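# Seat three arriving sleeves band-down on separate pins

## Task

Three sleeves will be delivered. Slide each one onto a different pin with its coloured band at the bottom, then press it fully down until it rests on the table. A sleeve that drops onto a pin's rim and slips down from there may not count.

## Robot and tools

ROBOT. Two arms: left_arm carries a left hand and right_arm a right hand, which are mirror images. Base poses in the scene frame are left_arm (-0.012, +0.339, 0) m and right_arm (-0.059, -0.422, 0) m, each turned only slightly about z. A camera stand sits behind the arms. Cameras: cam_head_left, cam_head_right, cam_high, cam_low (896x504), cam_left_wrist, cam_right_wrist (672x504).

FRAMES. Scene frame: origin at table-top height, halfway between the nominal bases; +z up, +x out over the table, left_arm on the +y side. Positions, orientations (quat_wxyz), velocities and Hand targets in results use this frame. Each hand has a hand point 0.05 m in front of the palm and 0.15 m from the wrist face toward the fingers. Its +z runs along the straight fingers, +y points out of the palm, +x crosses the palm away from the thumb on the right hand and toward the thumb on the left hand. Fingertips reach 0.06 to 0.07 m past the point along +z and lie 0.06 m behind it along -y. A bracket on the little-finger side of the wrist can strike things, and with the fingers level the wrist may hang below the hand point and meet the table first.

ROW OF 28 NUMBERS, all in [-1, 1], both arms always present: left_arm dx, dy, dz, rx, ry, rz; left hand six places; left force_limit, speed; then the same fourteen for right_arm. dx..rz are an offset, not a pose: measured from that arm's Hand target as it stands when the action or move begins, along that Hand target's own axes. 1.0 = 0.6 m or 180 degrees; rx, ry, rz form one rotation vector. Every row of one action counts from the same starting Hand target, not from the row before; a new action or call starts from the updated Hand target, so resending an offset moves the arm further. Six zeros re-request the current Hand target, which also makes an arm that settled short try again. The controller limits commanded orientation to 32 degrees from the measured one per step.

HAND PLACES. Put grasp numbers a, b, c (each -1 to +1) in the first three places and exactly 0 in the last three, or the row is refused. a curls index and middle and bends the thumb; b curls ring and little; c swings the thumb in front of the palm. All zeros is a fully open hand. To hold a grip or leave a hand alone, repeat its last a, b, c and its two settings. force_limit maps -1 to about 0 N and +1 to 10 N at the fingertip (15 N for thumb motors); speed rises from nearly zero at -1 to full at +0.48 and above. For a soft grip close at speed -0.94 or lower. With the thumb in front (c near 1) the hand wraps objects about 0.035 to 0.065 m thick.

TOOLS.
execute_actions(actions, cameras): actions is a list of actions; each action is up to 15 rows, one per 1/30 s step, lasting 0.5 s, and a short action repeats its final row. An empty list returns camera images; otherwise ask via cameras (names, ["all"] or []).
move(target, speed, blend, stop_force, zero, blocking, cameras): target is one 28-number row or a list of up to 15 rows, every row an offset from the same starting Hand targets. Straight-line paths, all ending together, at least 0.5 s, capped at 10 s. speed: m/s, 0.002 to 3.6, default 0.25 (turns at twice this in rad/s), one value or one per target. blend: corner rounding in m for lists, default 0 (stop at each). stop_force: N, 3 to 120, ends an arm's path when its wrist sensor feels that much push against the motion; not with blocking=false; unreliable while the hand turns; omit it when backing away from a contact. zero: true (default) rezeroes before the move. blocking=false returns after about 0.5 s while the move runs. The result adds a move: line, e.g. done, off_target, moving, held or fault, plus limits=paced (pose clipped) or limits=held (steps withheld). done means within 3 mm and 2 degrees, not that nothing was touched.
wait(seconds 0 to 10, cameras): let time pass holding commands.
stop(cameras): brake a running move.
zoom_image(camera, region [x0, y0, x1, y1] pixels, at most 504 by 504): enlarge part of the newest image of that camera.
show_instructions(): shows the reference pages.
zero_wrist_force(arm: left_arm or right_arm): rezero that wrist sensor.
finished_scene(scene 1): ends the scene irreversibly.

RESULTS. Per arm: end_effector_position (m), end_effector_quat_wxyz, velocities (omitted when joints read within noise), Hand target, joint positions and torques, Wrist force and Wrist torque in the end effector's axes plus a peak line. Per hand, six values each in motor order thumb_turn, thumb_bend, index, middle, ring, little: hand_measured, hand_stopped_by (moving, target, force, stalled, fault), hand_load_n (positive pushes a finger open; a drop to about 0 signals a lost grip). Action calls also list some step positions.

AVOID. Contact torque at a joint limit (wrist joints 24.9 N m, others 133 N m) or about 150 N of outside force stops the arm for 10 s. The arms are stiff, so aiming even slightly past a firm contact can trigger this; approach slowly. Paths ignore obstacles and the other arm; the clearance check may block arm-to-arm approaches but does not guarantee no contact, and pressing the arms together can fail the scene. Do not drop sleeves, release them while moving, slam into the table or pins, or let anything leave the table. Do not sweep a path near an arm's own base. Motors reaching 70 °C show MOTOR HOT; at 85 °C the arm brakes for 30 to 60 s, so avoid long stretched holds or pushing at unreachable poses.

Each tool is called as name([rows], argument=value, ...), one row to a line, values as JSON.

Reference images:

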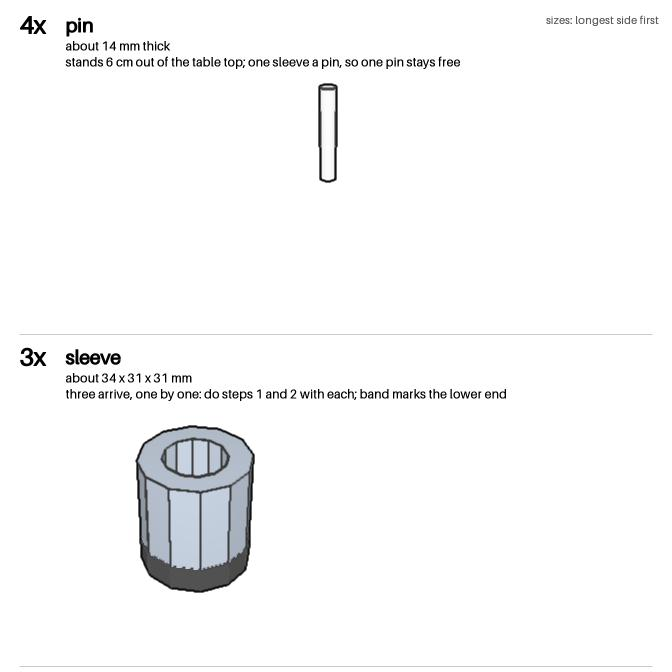

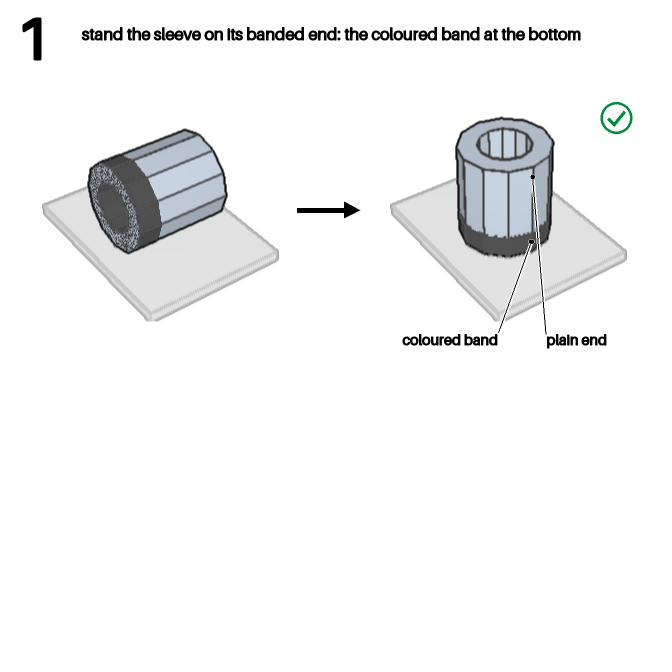

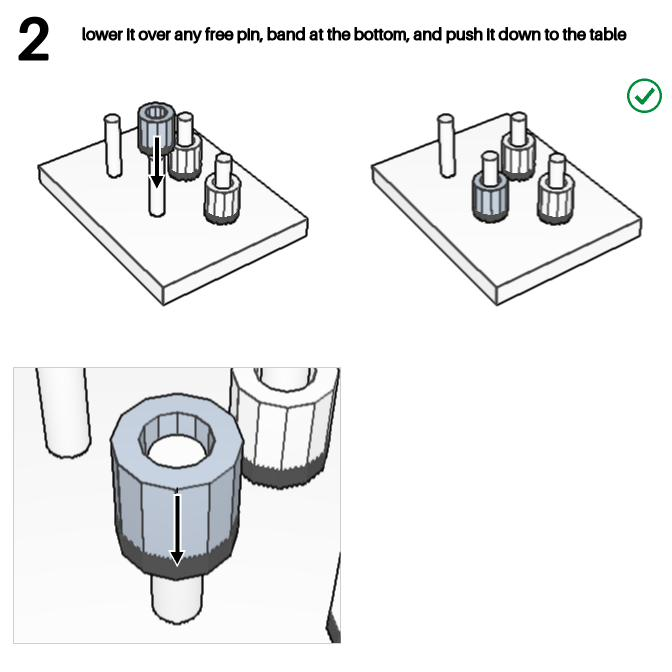

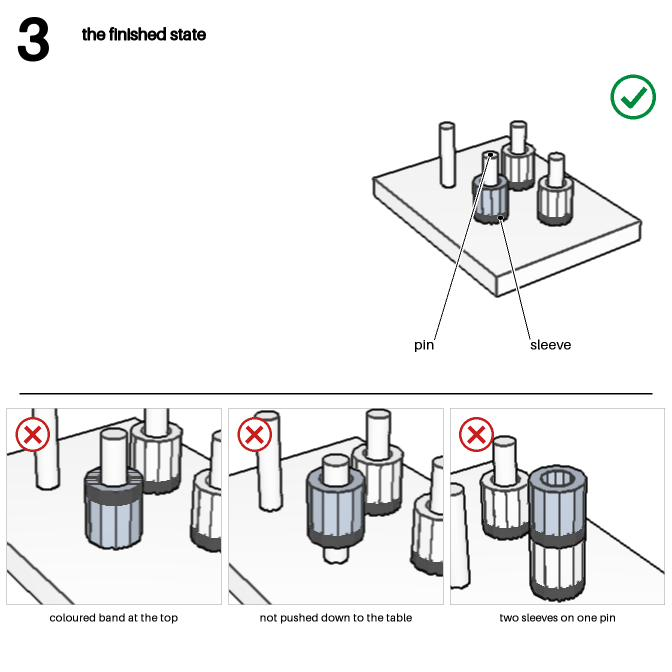

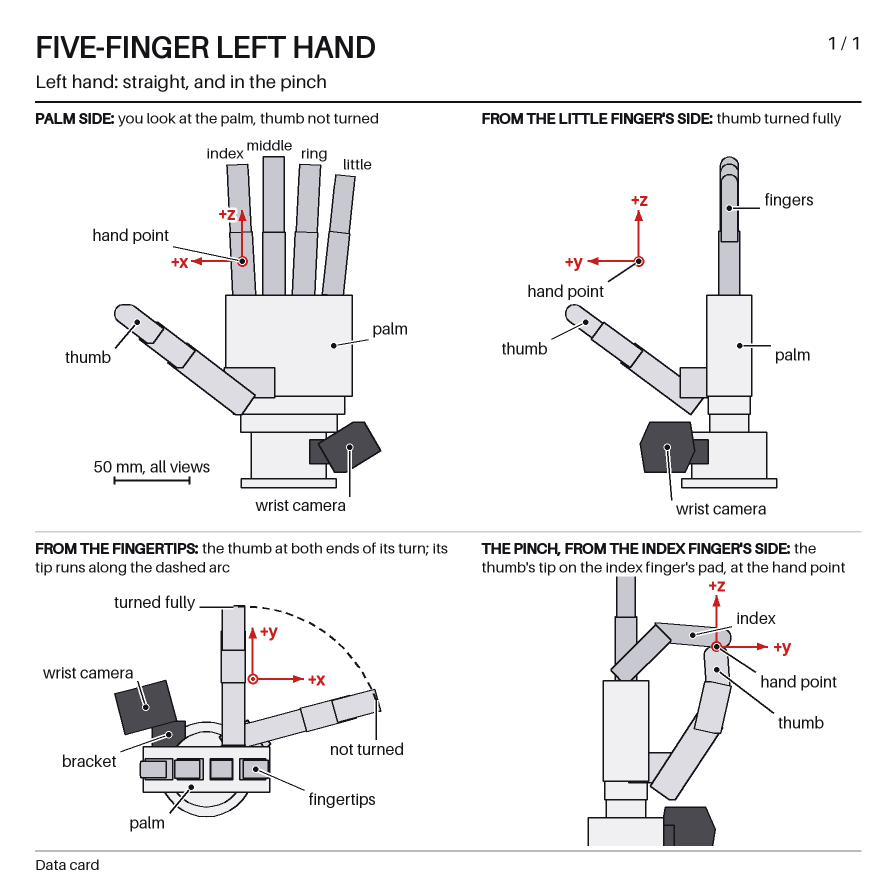

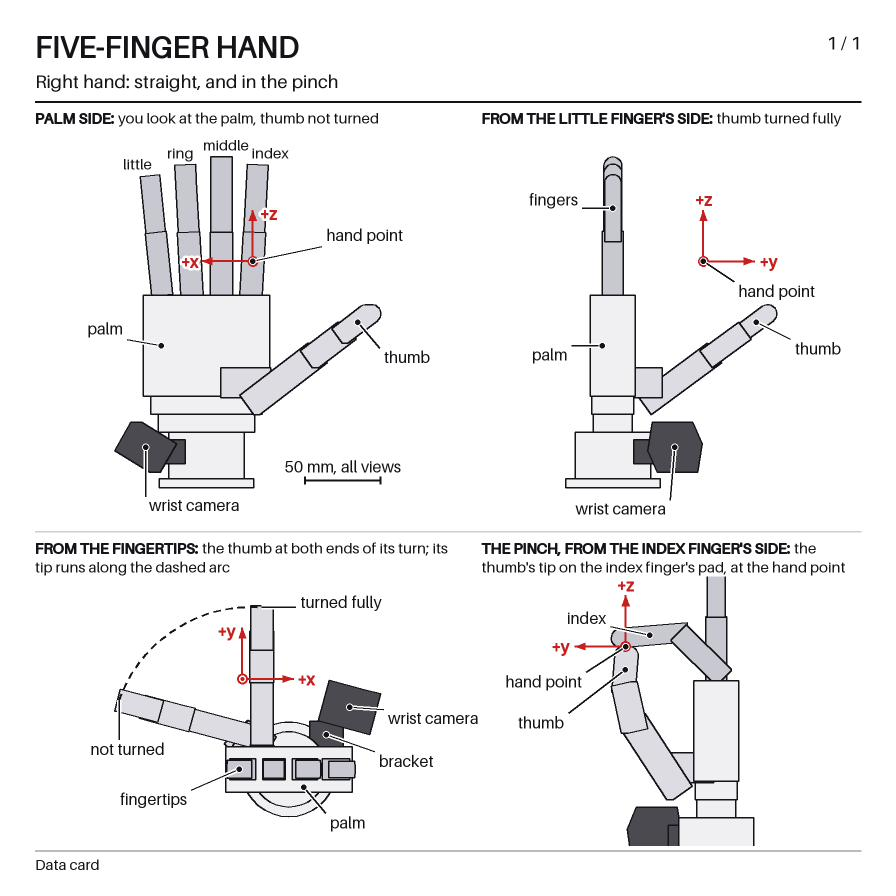

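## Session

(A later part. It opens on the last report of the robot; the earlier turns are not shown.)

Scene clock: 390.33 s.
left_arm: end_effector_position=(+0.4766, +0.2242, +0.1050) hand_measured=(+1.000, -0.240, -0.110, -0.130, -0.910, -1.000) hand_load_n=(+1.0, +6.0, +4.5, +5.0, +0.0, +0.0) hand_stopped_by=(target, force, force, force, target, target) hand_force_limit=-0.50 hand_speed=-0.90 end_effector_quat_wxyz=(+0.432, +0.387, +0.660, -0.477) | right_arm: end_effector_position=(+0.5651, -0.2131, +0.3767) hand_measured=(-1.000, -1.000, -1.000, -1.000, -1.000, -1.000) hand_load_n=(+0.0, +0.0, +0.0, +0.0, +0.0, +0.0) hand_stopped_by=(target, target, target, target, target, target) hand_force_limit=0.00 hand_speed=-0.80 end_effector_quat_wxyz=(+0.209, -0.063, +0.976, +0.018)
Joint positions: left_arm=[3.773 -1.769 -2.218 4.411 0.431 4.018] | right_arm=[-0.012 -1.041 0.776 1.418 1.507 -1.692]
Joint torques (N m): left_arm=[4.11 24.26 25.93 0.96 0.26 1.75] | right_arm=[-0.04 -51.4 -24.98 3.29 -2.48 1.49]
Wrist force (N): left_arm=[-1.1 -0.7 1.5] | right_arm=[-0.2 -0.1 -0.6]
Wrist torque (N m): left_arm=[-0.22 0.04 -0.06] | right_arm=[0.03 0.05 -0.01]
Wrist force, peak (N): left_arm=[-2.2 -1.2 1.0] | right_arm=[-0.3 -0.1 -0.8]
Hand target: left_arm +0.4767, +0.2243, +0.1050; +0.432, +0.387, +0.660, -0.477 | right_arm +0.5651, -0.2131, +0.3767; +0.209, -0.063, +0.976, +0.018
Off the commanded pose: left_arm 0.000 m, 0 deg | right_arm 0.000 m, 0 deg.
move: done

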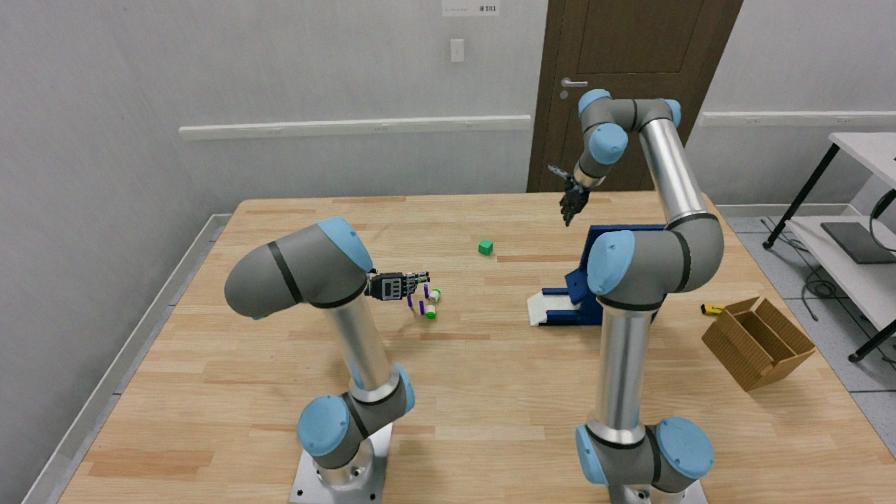

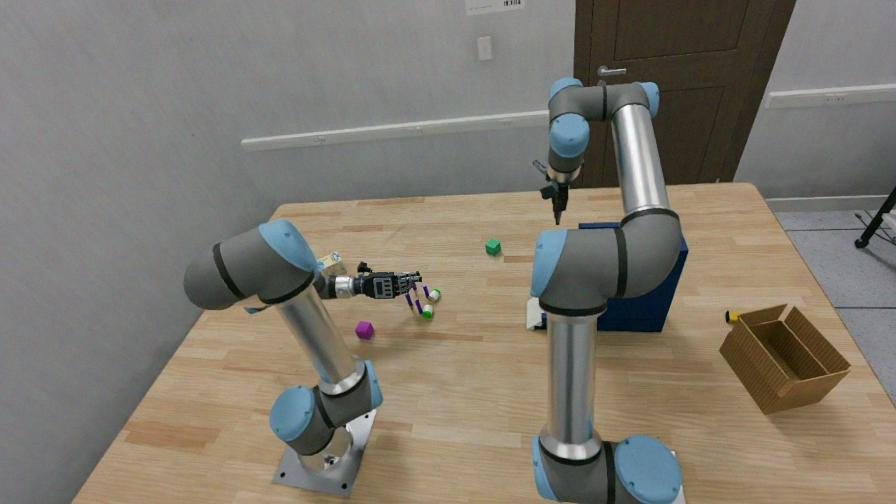

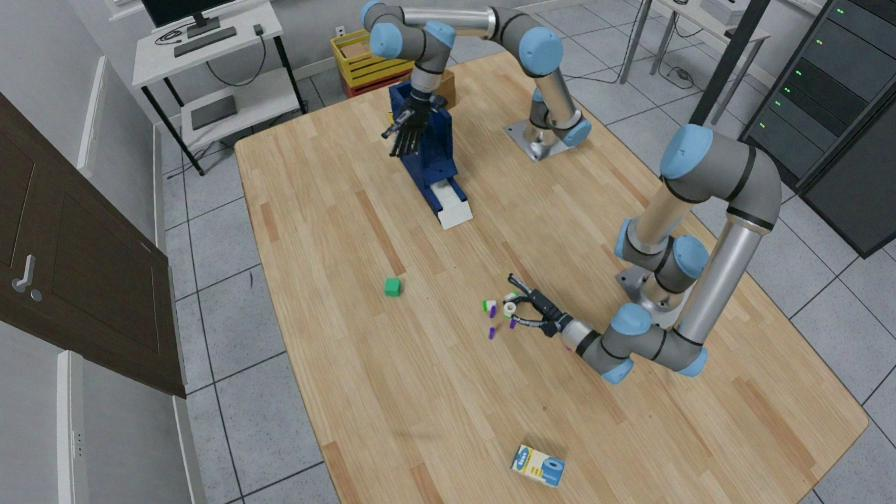

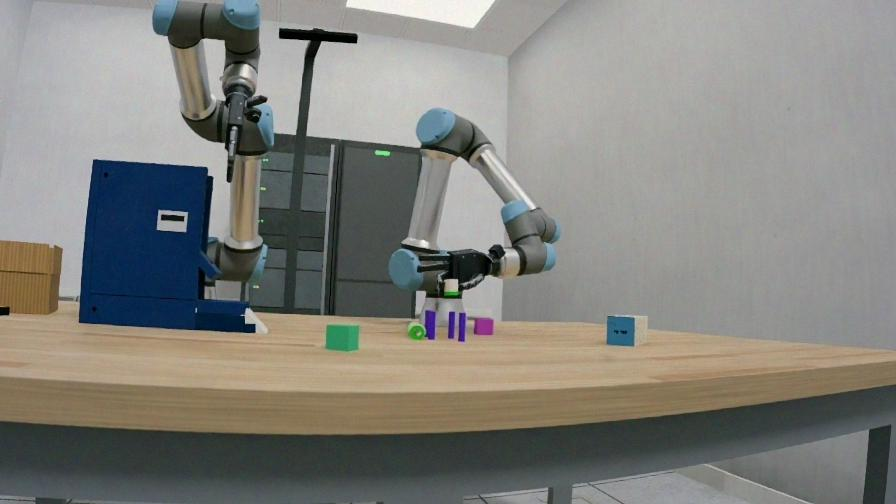

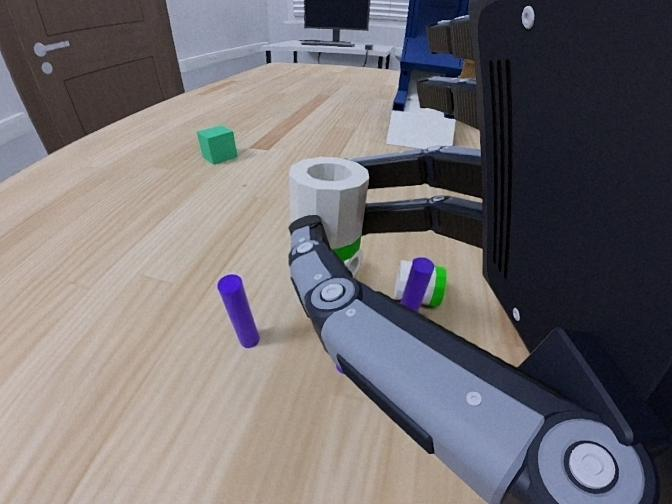

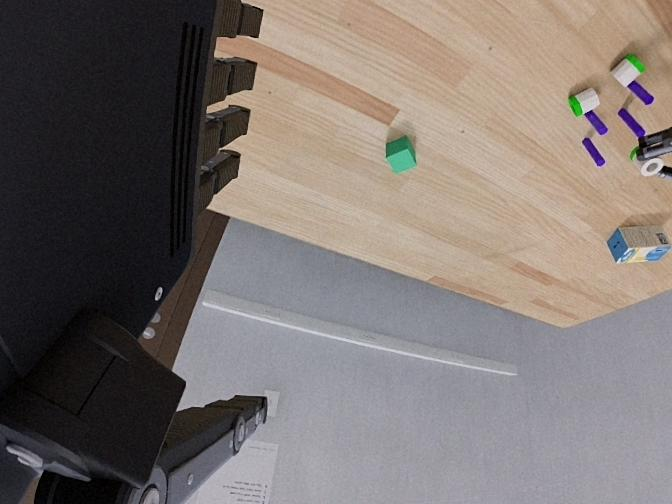

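move(target=[0.0228, -0.0083, -0.0132, 0, 0, 0, 0.6, 0, 1, 0, 0, 0, -0.5, -0.9, 0, 0, 0, 0, 0, 0, 0, 0, 0, 0, 0, 0, 0, -0.8], speed=0.1, cameras=["cam_low", "cam_high", "cam_left_wrist", "cam_head_left", "cam_right_wrist"])

zoom_image(camera="cam_low", region=[410, 270, 480, 350])

zoom_image(camera="cam_high", region=[480, 290, 540, 350])

zoom_image(camera="cam_left_wrist", region=[220, 120, 460, 400])

zoom_image(camera="cam_right_wrist", region=[540, 30, 672, 200])

Scene clock: 429.23 s.
left_arm: end_effector_position=(+0.4659, +0.2320, +0.0948) hand_measured=(+1.000, -0.240, -0.110, -0.130, -0.910, -1.000) hand_load_n=(+0.5, +6.5, +4.5, +5.0, +0.0, +0.0) hand_stopped_by=(target, force, force, force, target, target) hand_force_limit=-0.50 hand_speed=-0.90 end_effector_quat_wxyz=(+0.432, +0.387, +0.660, -0.477) end_effector_velocity=(+0.001, -0.001, +0.001) end_effector_angular_velocity=(-0.001, +0.000, +0.001) | right_arm: end_effector_position=(+0.5651, -0.2131, +0.3767) hand_measured=(-1.000, -1.000, -1.000, -1.000, -1.000, -1.000) hand_load_n=(+0.0, +0.0, +0.0, +0.0, +0.0, +0.0) hand_stopped_by=(target, target, target, target, target, target) hand_force_limit=0.00 hand_speed=-0.80 end_effector_quat_wxyz=(+0.209, -0.063, +0.976, +0.018)
Joint positions: left_arm=[3.806 -1.778 -2.242 4.416 0.461 4.049] | right_arm=[-0.012 -1.041 0.776 1.418 1.507 -1.692]
Joint velocities: left_arm=[-0.005 0 0.003 0 -0.005 -0.004] | right_arm=[within noise]
Joint torques (N m): left_arm=[-7.44 25.55 25.1 0.83 -2.21 -2.2] | right_arm=[-0.55 -51.24 -25.39 3.3 -2.56 1.62]
Wrist force (N): left_arm=[-1.1 -1.1 1.8] | right_arm=[0.1 0.2 -0.2]
Wrist torque (N m): left_arm=[-0.28 0.08 -0.07] | right_arm=[0.05 0.01 0.01]
Wrist force, peak (N): left_arm=[-1.2 -1.0 2.0] | right_arm=[-0.2 -0.2 -0.8]
Hand target: left_arm +0.4660, +0.2320, +0.0949; +0.432, +0.387, +0.660, -0.477 | right_arm +0.5651, -0.2131, +0.3767; +0.209, -0.063, +0.976, +0.018
Off the commanded pose: left_arm 0.000 m, 0 deg | right_arm 0.000 m, 0 deg.
move: done
Images, in order (width x height): cam_head_left 896x504, cam_high 896x504, cam_low 896x504, cam_left_wrist 672x504, cam_right_wrist 672x504.

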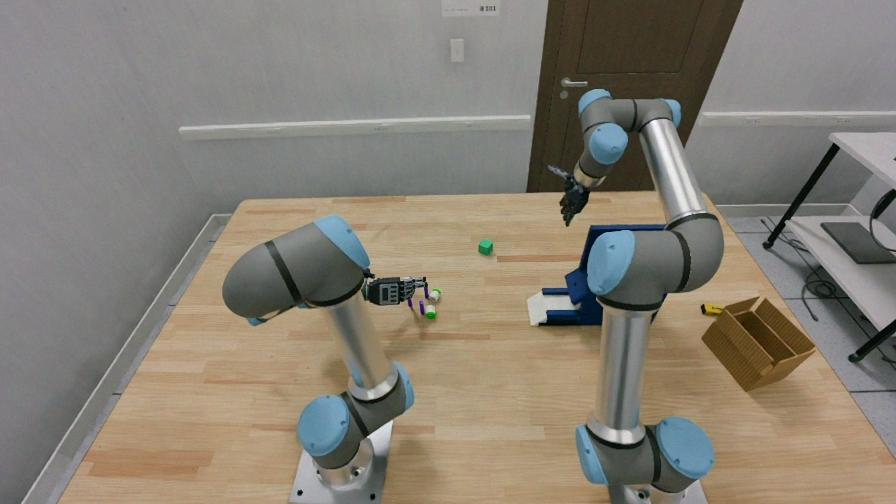

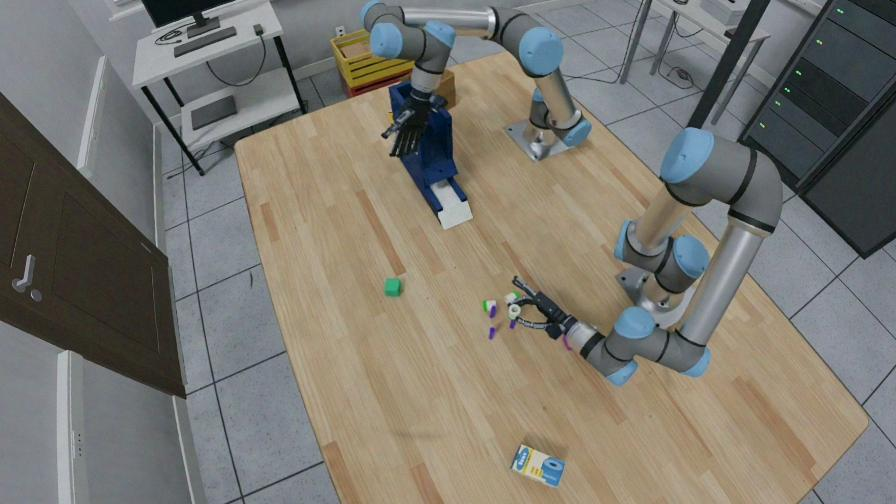

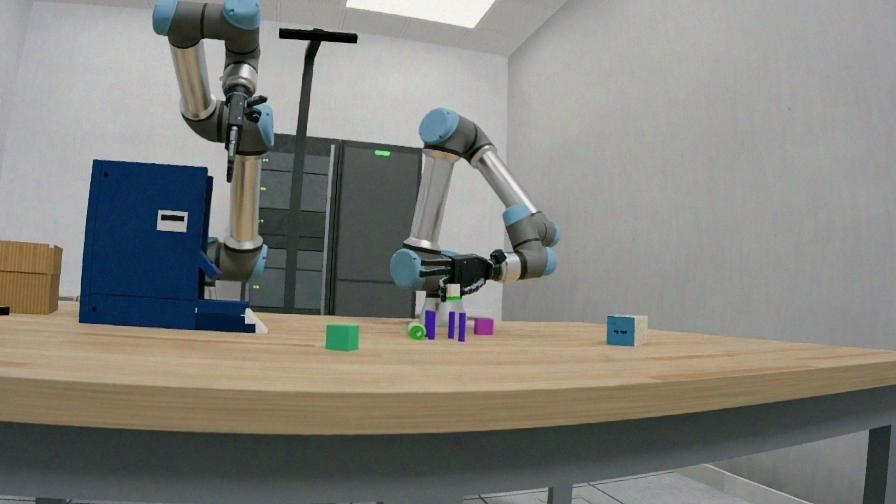

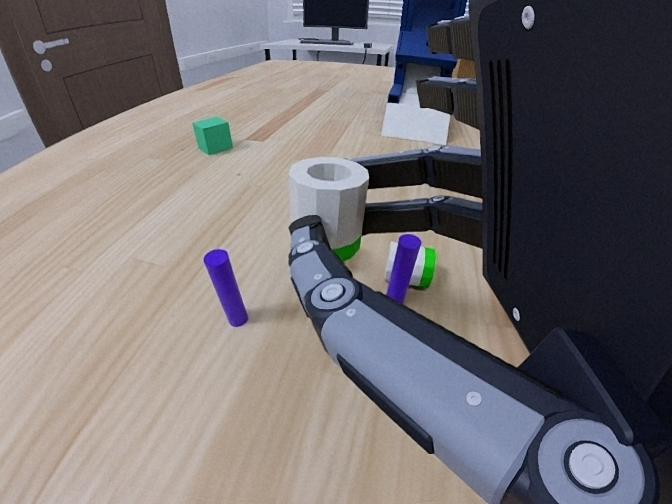

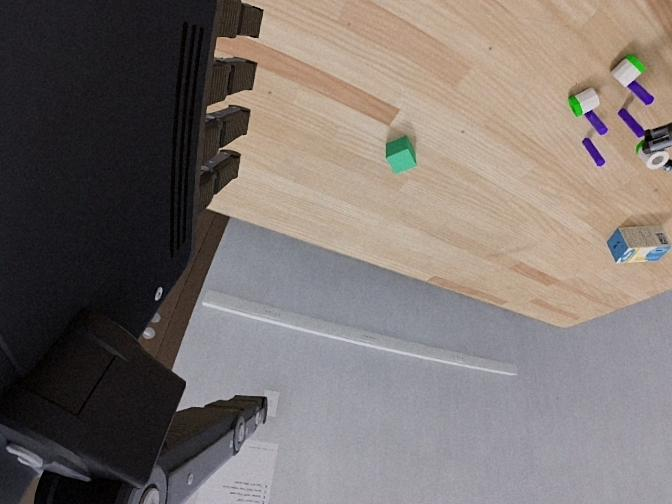

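Scaled by 6.300 from the camera's 896x504 image, which has a finer 1280x720 frame.

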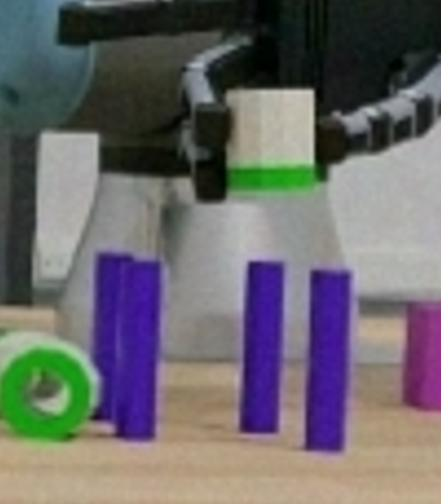

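Scaled by 8.400 from the camera's 896x504 image, which has a finer 1280x720 frame.

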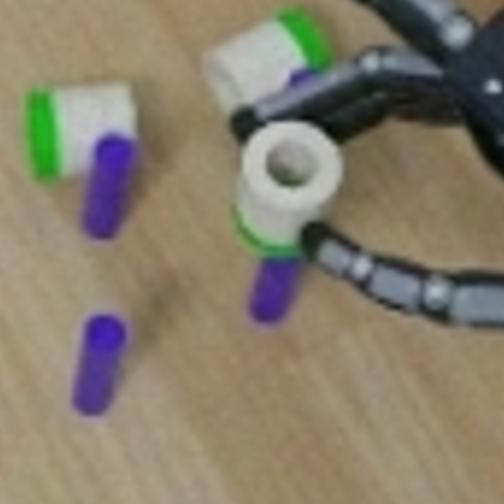

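Scaled by 1.800 from the camera's 672x504 image, which has a finer 960x720 frame.

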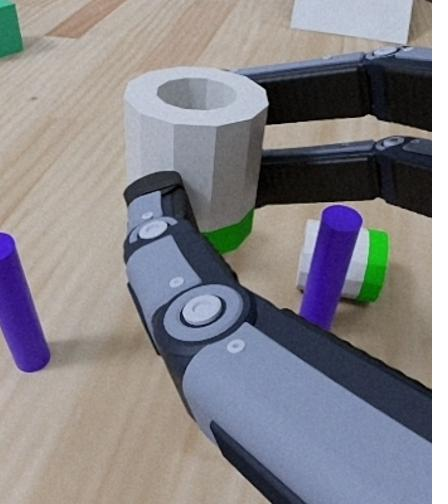

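Scaled by 2.965 from the camera's 672x504 image, which has a finer 960x720 frame.

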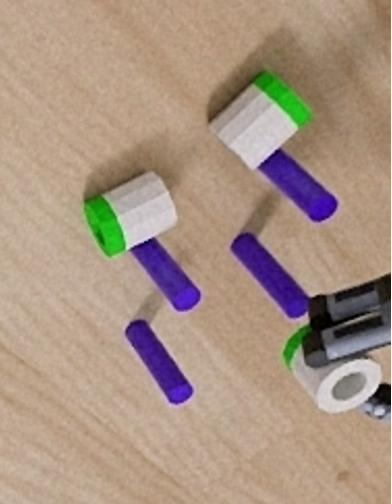

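move(target=[0.0237, 0.006, 0.0058, 0.0036, -0.0103, -0.0022, 0.6, 0, 1, 0, 0, 0, -0.5, -0.9, 0, 0, 0, 0, 0, 0, 0, 0, 0, 0, 0, 0, 0, -0.8], speed=0.1, cameras=["cam_low", "cam_high", "cam_left_wrist", "cam_right_wrist"])

zoom_image(camera="cam_low", region=[420, 280, 480, 350])

zoom_image(camera="cam_high", region=[480, 290, 540, 350])

zoom_image(camera="cam_right_wrist", region=[572, 60, 672, 200])

Scene clock: 450.80 s.
left_arm: end_effector_position=(+0.4654, +0.2310, +0.0799) hand_measured=(+1.000, -0.240, -0.110, -0.130, -0.910, -1.000) hand_load_n=(+1.0, +6.0, +5.0, +4.5, +0.0, +0.5) hand_stopped_by=(target, force, force, force, target, target) hand_force_limit=-0.50 hand_speed=-0.90 end_effector_quat_wxyz=(+0.439, +0.379, +0.652, -0.488) | right_arm: end_effector_position=(+0.5651, -0.2131, +0.3767) hand_measured=(-1.000, -1.000, -1.000, -1.000, -1.000, -1.000) hand_load_n=(+0.0, +0.0, +0.0, +0.0, +0.0, +0.0) hand_stopped_by=(target, target, target, target, target, target) hand_force_limit=0.00 hand_speed=-0.80 end_effector_quat_wxyz=(+0.209, -0.063, +0.976, +0.018)
Joint positions: left_arm=[3.811 -1.839 -2.239 4.396 0.456 4.112] | right_arm=[-0.012 -1.041 0.776 1.418 1.507 -1.692]
Joint torques (N m): left_arm=[-0.96 36.73 19.95 2.17 0.09 -2.27] | right_arm=[-0.34 -50.93 -24.84 3.29 -2.56 1.64]
Wrist force (N): left_arm=[-0.9 -0.4 1.8] | right_arm=[-0.3 -0.1 -0.3]
Wrist torque (N m): left_arm=[-0.20 0.04 0.05] | right_arm=[0.02 0.07 -0.03]
Wrist force, peak (N): left_arm=[-1.3 -1.1 2.0] | right_arm=[-0.2 -0.2 -0.7]
Hand target: left_arm +0.4654, +0.2310, +0.0799; +0.439, +0.379, +0.652, -0.488 | right_arm +0.5651, -0.2131, +0.3767; +0.209, -0.063, +0.976, +0.018
Off the commanded pose: left_arm 0.000 m, 0 deg | right_arm 0.000 m, 0 deg.
move: done
Images, in order (width x height): cam_high 896x504, cam_low 896x504, cam_left_wrist 672x504, cam_right_wrist 672x504.

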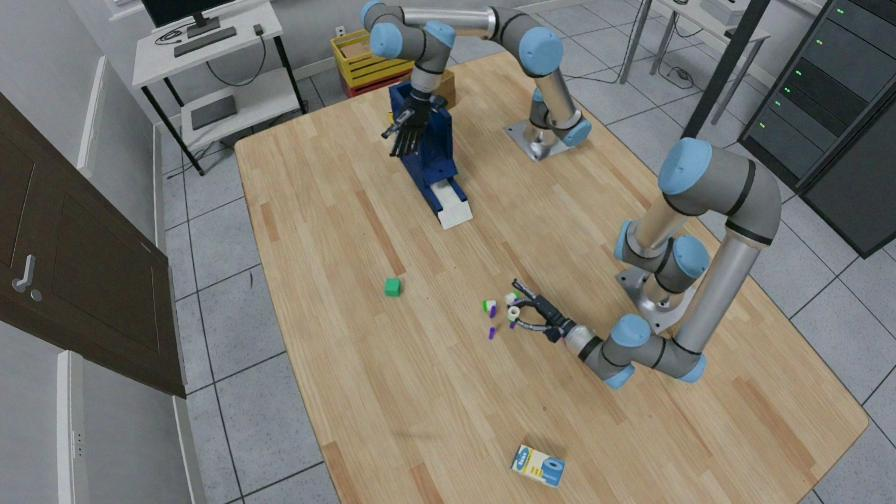

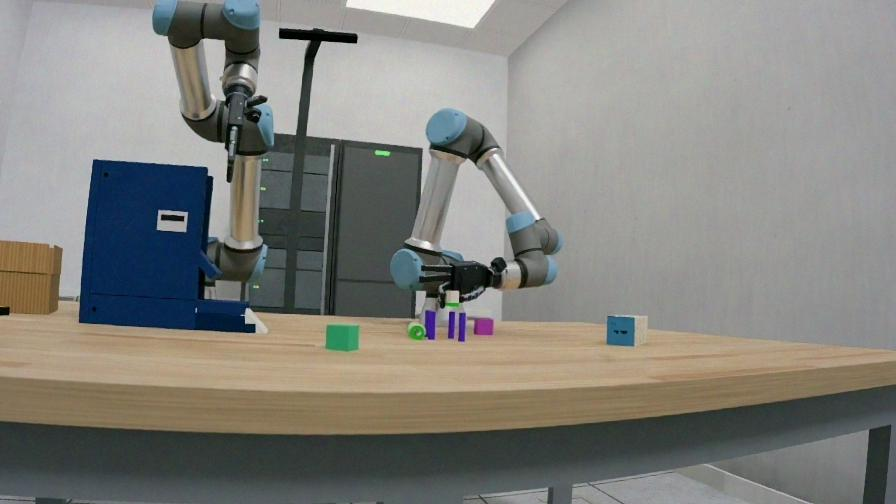

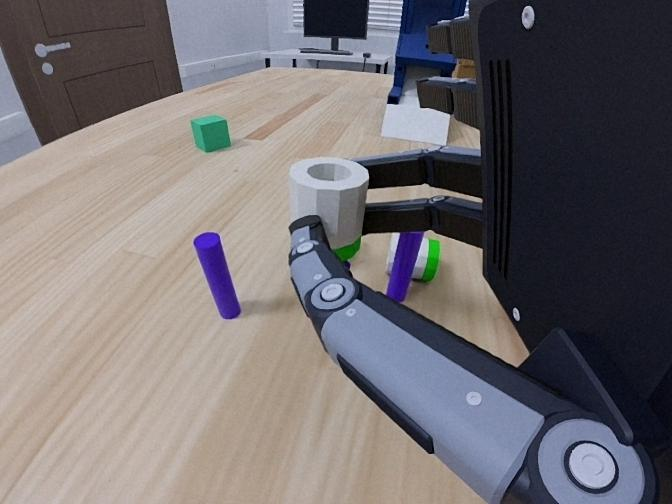

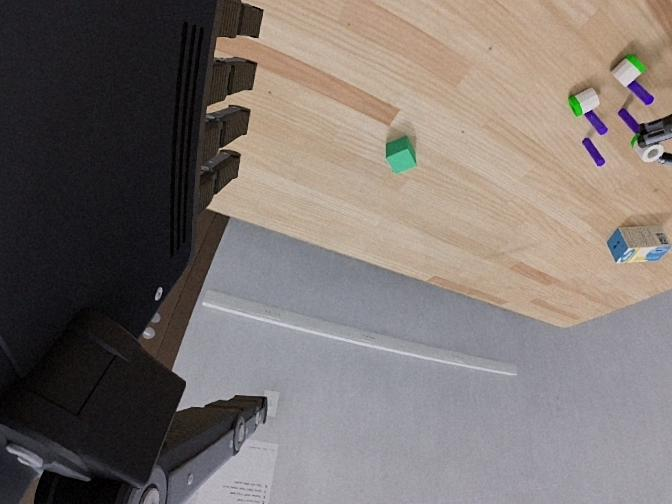

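Scaled by 7.200 from the camera's 896x504 image, which has a finer 1280x720 frame.

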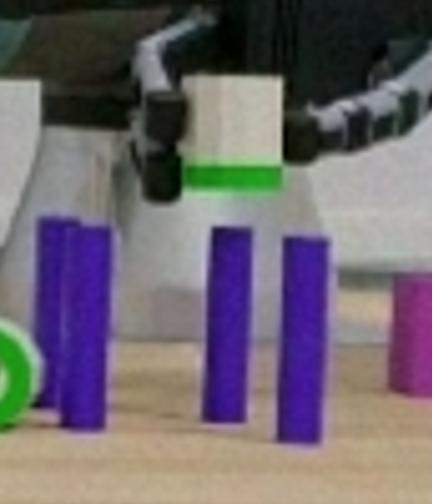

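Scaled by 8.400 from the camera's 896x504 image, which has a finer 1280x720 frame.

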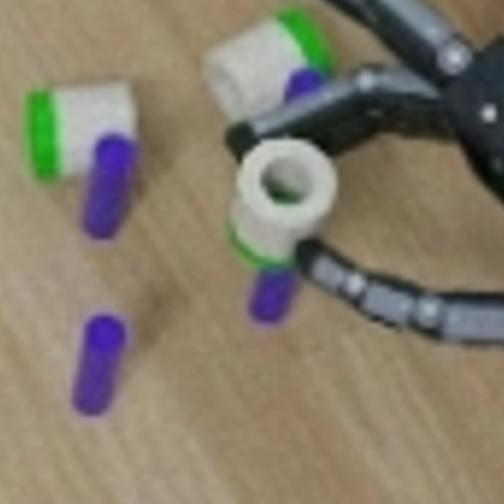

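Scaled by 3.600 from the camera's 672x504 image, which has a finer 960x720 frame.

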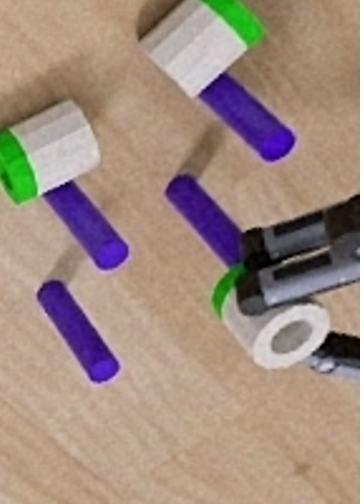

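zoom_image(camera="cam_low", region=[438, 286, 474, 322])

zoom_image(camera="cam_high", region=[500, 300, 530, 335])

zoom_image(camera="cam_left_wrist", region=[280, 140, 400, 290])

Scaled by 14.000 from the camera's 896x504 image, which has a finer 1280x720 frame.

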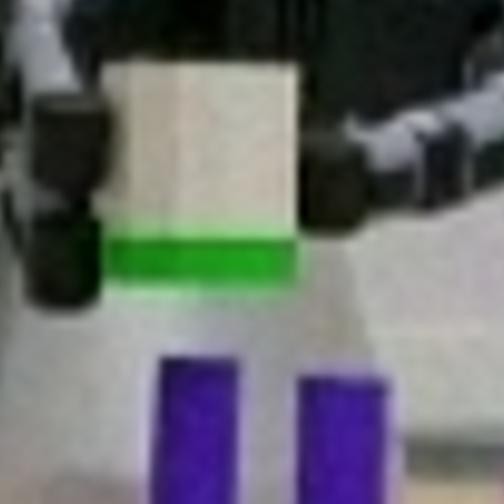

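Scaled by 14.400 from the camera's 896x504 image, which has a finer 1280x720 frame.

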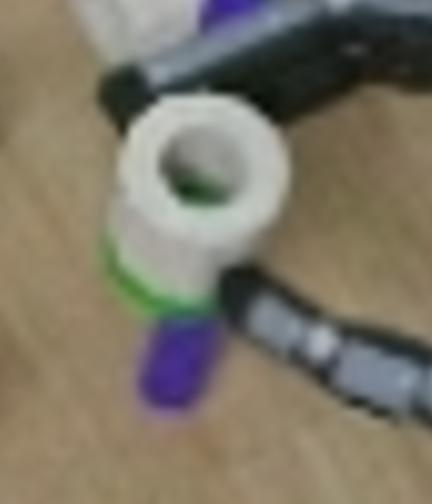

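Scaled by 3.360 from the camera's 672x504 image, which has a finer 960x720 frame.

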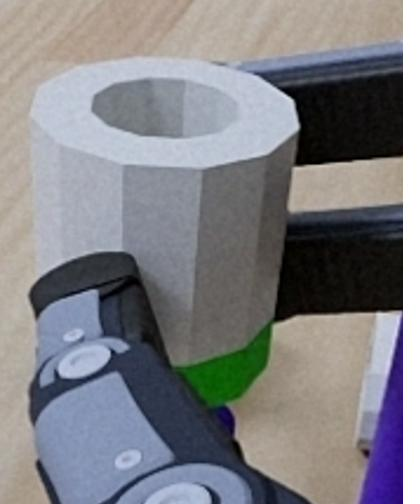

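zoom_image(camera="cam_left_wrist", region=[310, 220, 370, 290])

Scaled by 7.200 from the camera's 672x504 image, which has a finer 960x720 frame.

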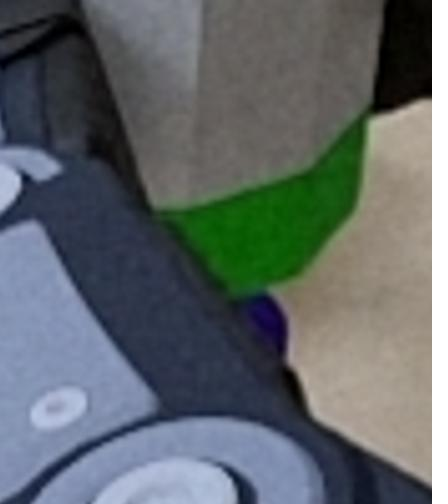

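zoom_image(camera="cam_high", region=[484, 325, 514, 345])

zoom_image(camera="cam_high", region=[484, 302, 514, 322])

zoom_image(camera="cam_right_wrist", region=[612, 90, 672, 180])

Scaled by 16.800 from the camera's 896x504 image, which has a finer 1280x720 frame.

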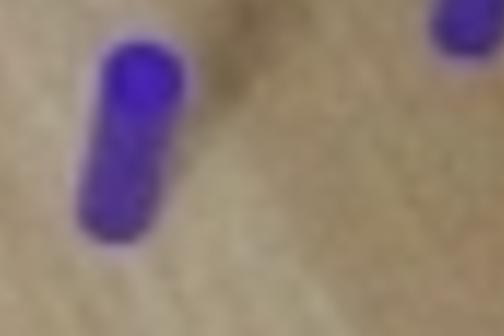

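Scaled by 16.800 from the camera's 896x504 image, which has a finer 1280x720 frame.

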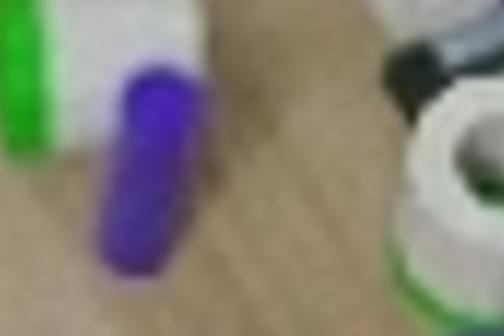

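Scaled by 5.600 from the camera's 672x504 image, which has a finer 960x720 frame.

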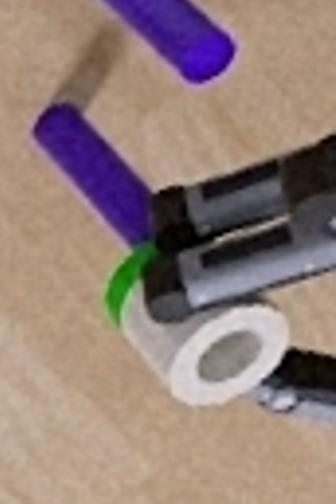

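move(target=[0.0105, -0.003, -0.0043, 0.004, -0.0088, -0.0081, 0.6, 0, 1, 0, 0, 0, -0.5, -0.9, 0, 0, 0, 0, 0, 0, 0, 0, 0, 0, 0, 0, 0, -0.8], speed=0.1, cameras=["cam_low", "cam_high", "cam_left_wrist", "cam_right_wrist"])

zoom_image(camera="cam_low", region=[434, 290, 474, 346])

zoom_image(camera="cam_high", region=[500, 300, 530, 335])

zoom_image(camera="cam_left_wrist", region=[280, 140, 400, 290])

zoom_image(camera="cam_right_wrist", region=[612, 90, 672, 180])

Scene clock: 512.97 s.
left_arm: end_effector_position=(+0.4611, +0.2335, +0.0748) hand_measured=(+1.000, -0.240, -0.110, -0.130, -0.910, -1.000) hand_load_n=(+0.5, +6.5, +4.5, +5.0, +0.0, +0.0) hand_stopped_by=(target, force, force, force, target, target) hand_force_limit=-0.50 hand_speed=-0.90 end_effector_quat_wxyz=(+0.439, +0.367, +0.648, -0.503) end_effector_velocity=(+0.001, +0.001, +0.001) end_effector_angular_velocity=(+0.005, -0.003, +0.002) | right_arm: end_effector_position=(+0.5651, -0.2131, +0.3767) hand_measured=(-1.000, -1.000, -1.000, -1.000, -1.000, -1.000) hand_load_n=(+0.0, +0.0, +0.0, +0.0, +0.0, +0.0) hand_stopped_by=(target, target, target, target, target, target) hand_force_limit=0.00 hand_speed=-0.80 end_effector_quat_wxyz=(+0.209, -0.063, +0.976, +0.018)
Joint positions: left_arm=[3.826 -1.872 -2.229 4.343 0.466 4.157] | right_arm=[-0.012 -1.041 0.776 1.418 1.507 -1.692]
Joint velocities: left_arm=[-0.001 0.004 0 0.007 -0.002 -0.005] | right_arm=[within noise]
Joint torques (N m): left_arm=[-6.49 38.41 12.2 2.52 -0.89 -2.02] | right_arm=[-0.58 -51.4 -25.14 3.24 -2.49 1.81]
Wrist force (N): left_arm=[-1.0 -1.0 1.8] | right_arm=[0.1 0.0 -0.7]
Wrist torque (N m): left_arm=[-0.26 0.05 0.00] | right_arm=[0.04 0.02 0.00]
Wrist force, peak (N): left_arm=[-1.1 -0.7 2.0] | right_arm=[0.1 -0.2 -0.9]
Hand target: left_arm +0.4612, +0.2335, +0.0749; +0.439, +0.367, +0.648, -0.503 | right_arm +0.5651, -0.2131, +0.3767; +0.209, -0.063, +0.976, +0.018
Off the commanded pose: left_arm 0.000 m, 0 deg | right_arm 0.000 m, 0 deg.
move: done
Images, in order (width x height): cam_high 896x504, cam_low 896x504, cam_left_wrist 672x504, cam_right_wrist 672x504.

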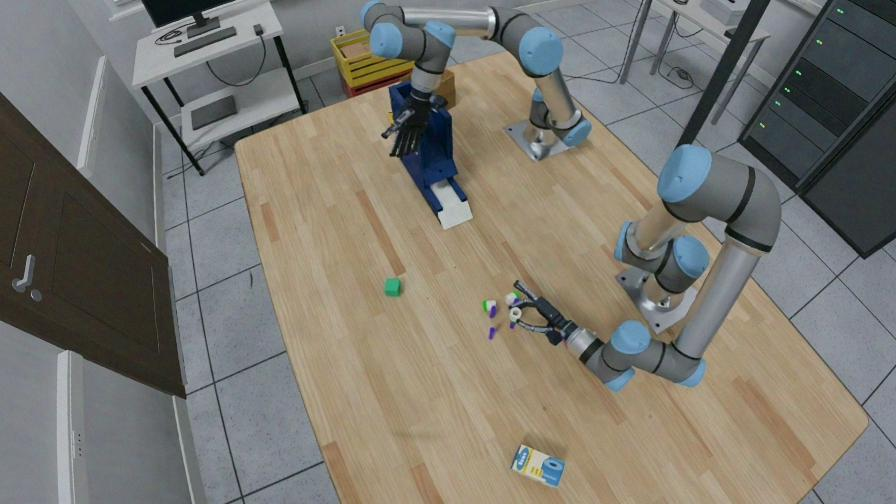

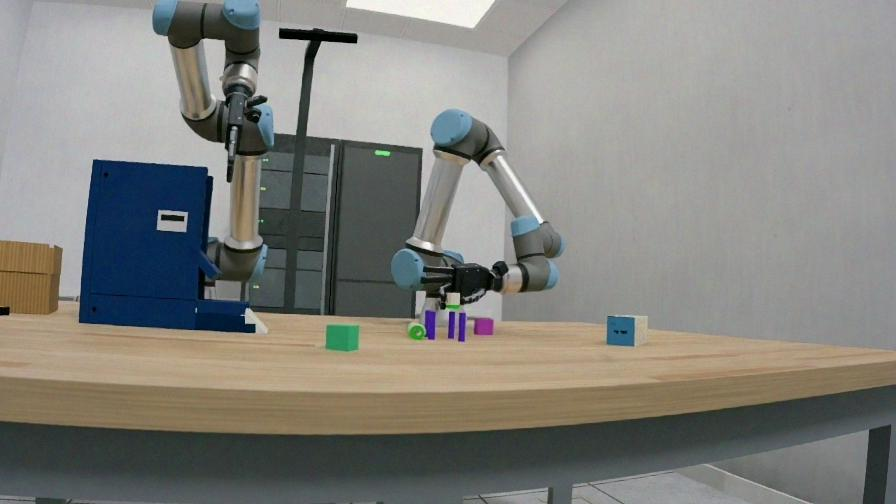

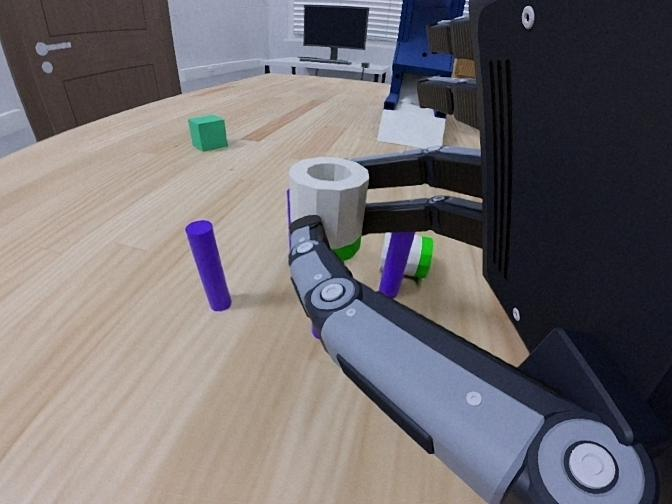

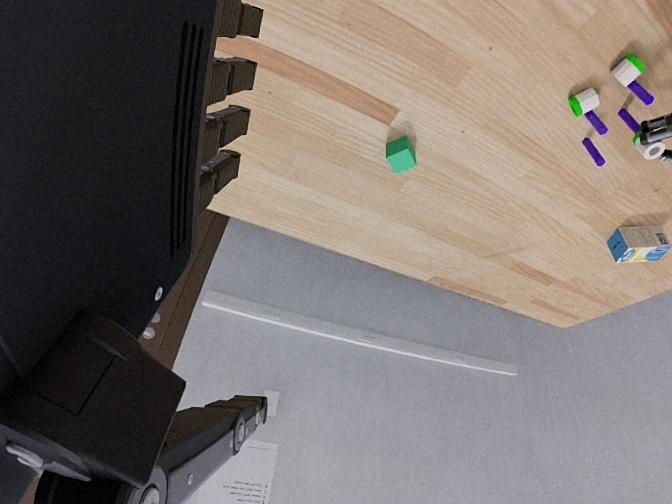

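Scaled by 9.000 from the camera's 896x504 image, which has a finer 1280x720 frame.

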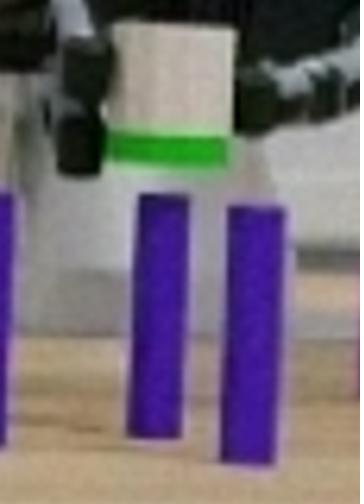

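Scaled by 14.400 from the camera's 896x504 image, which has a finer 1280x720 frame.

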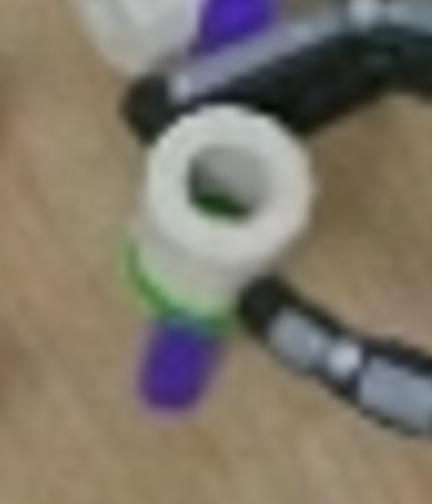

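Scaled by 3.360 from the camera's 672x504 image, which has a finer 960x720 frame.

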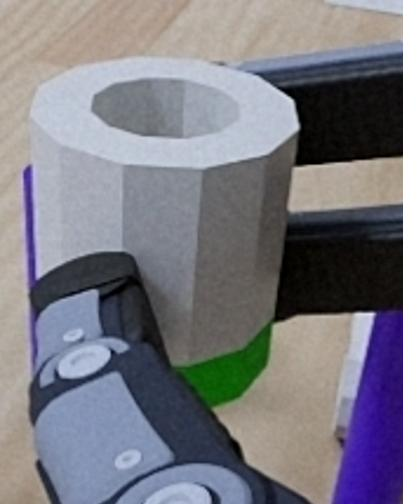

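Scaled by 5.600 from the camera's 672x504 image, which has a finer 960x720 frame.

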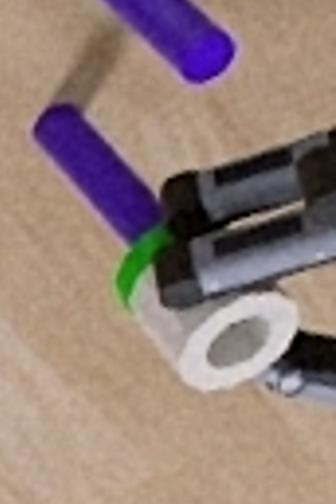

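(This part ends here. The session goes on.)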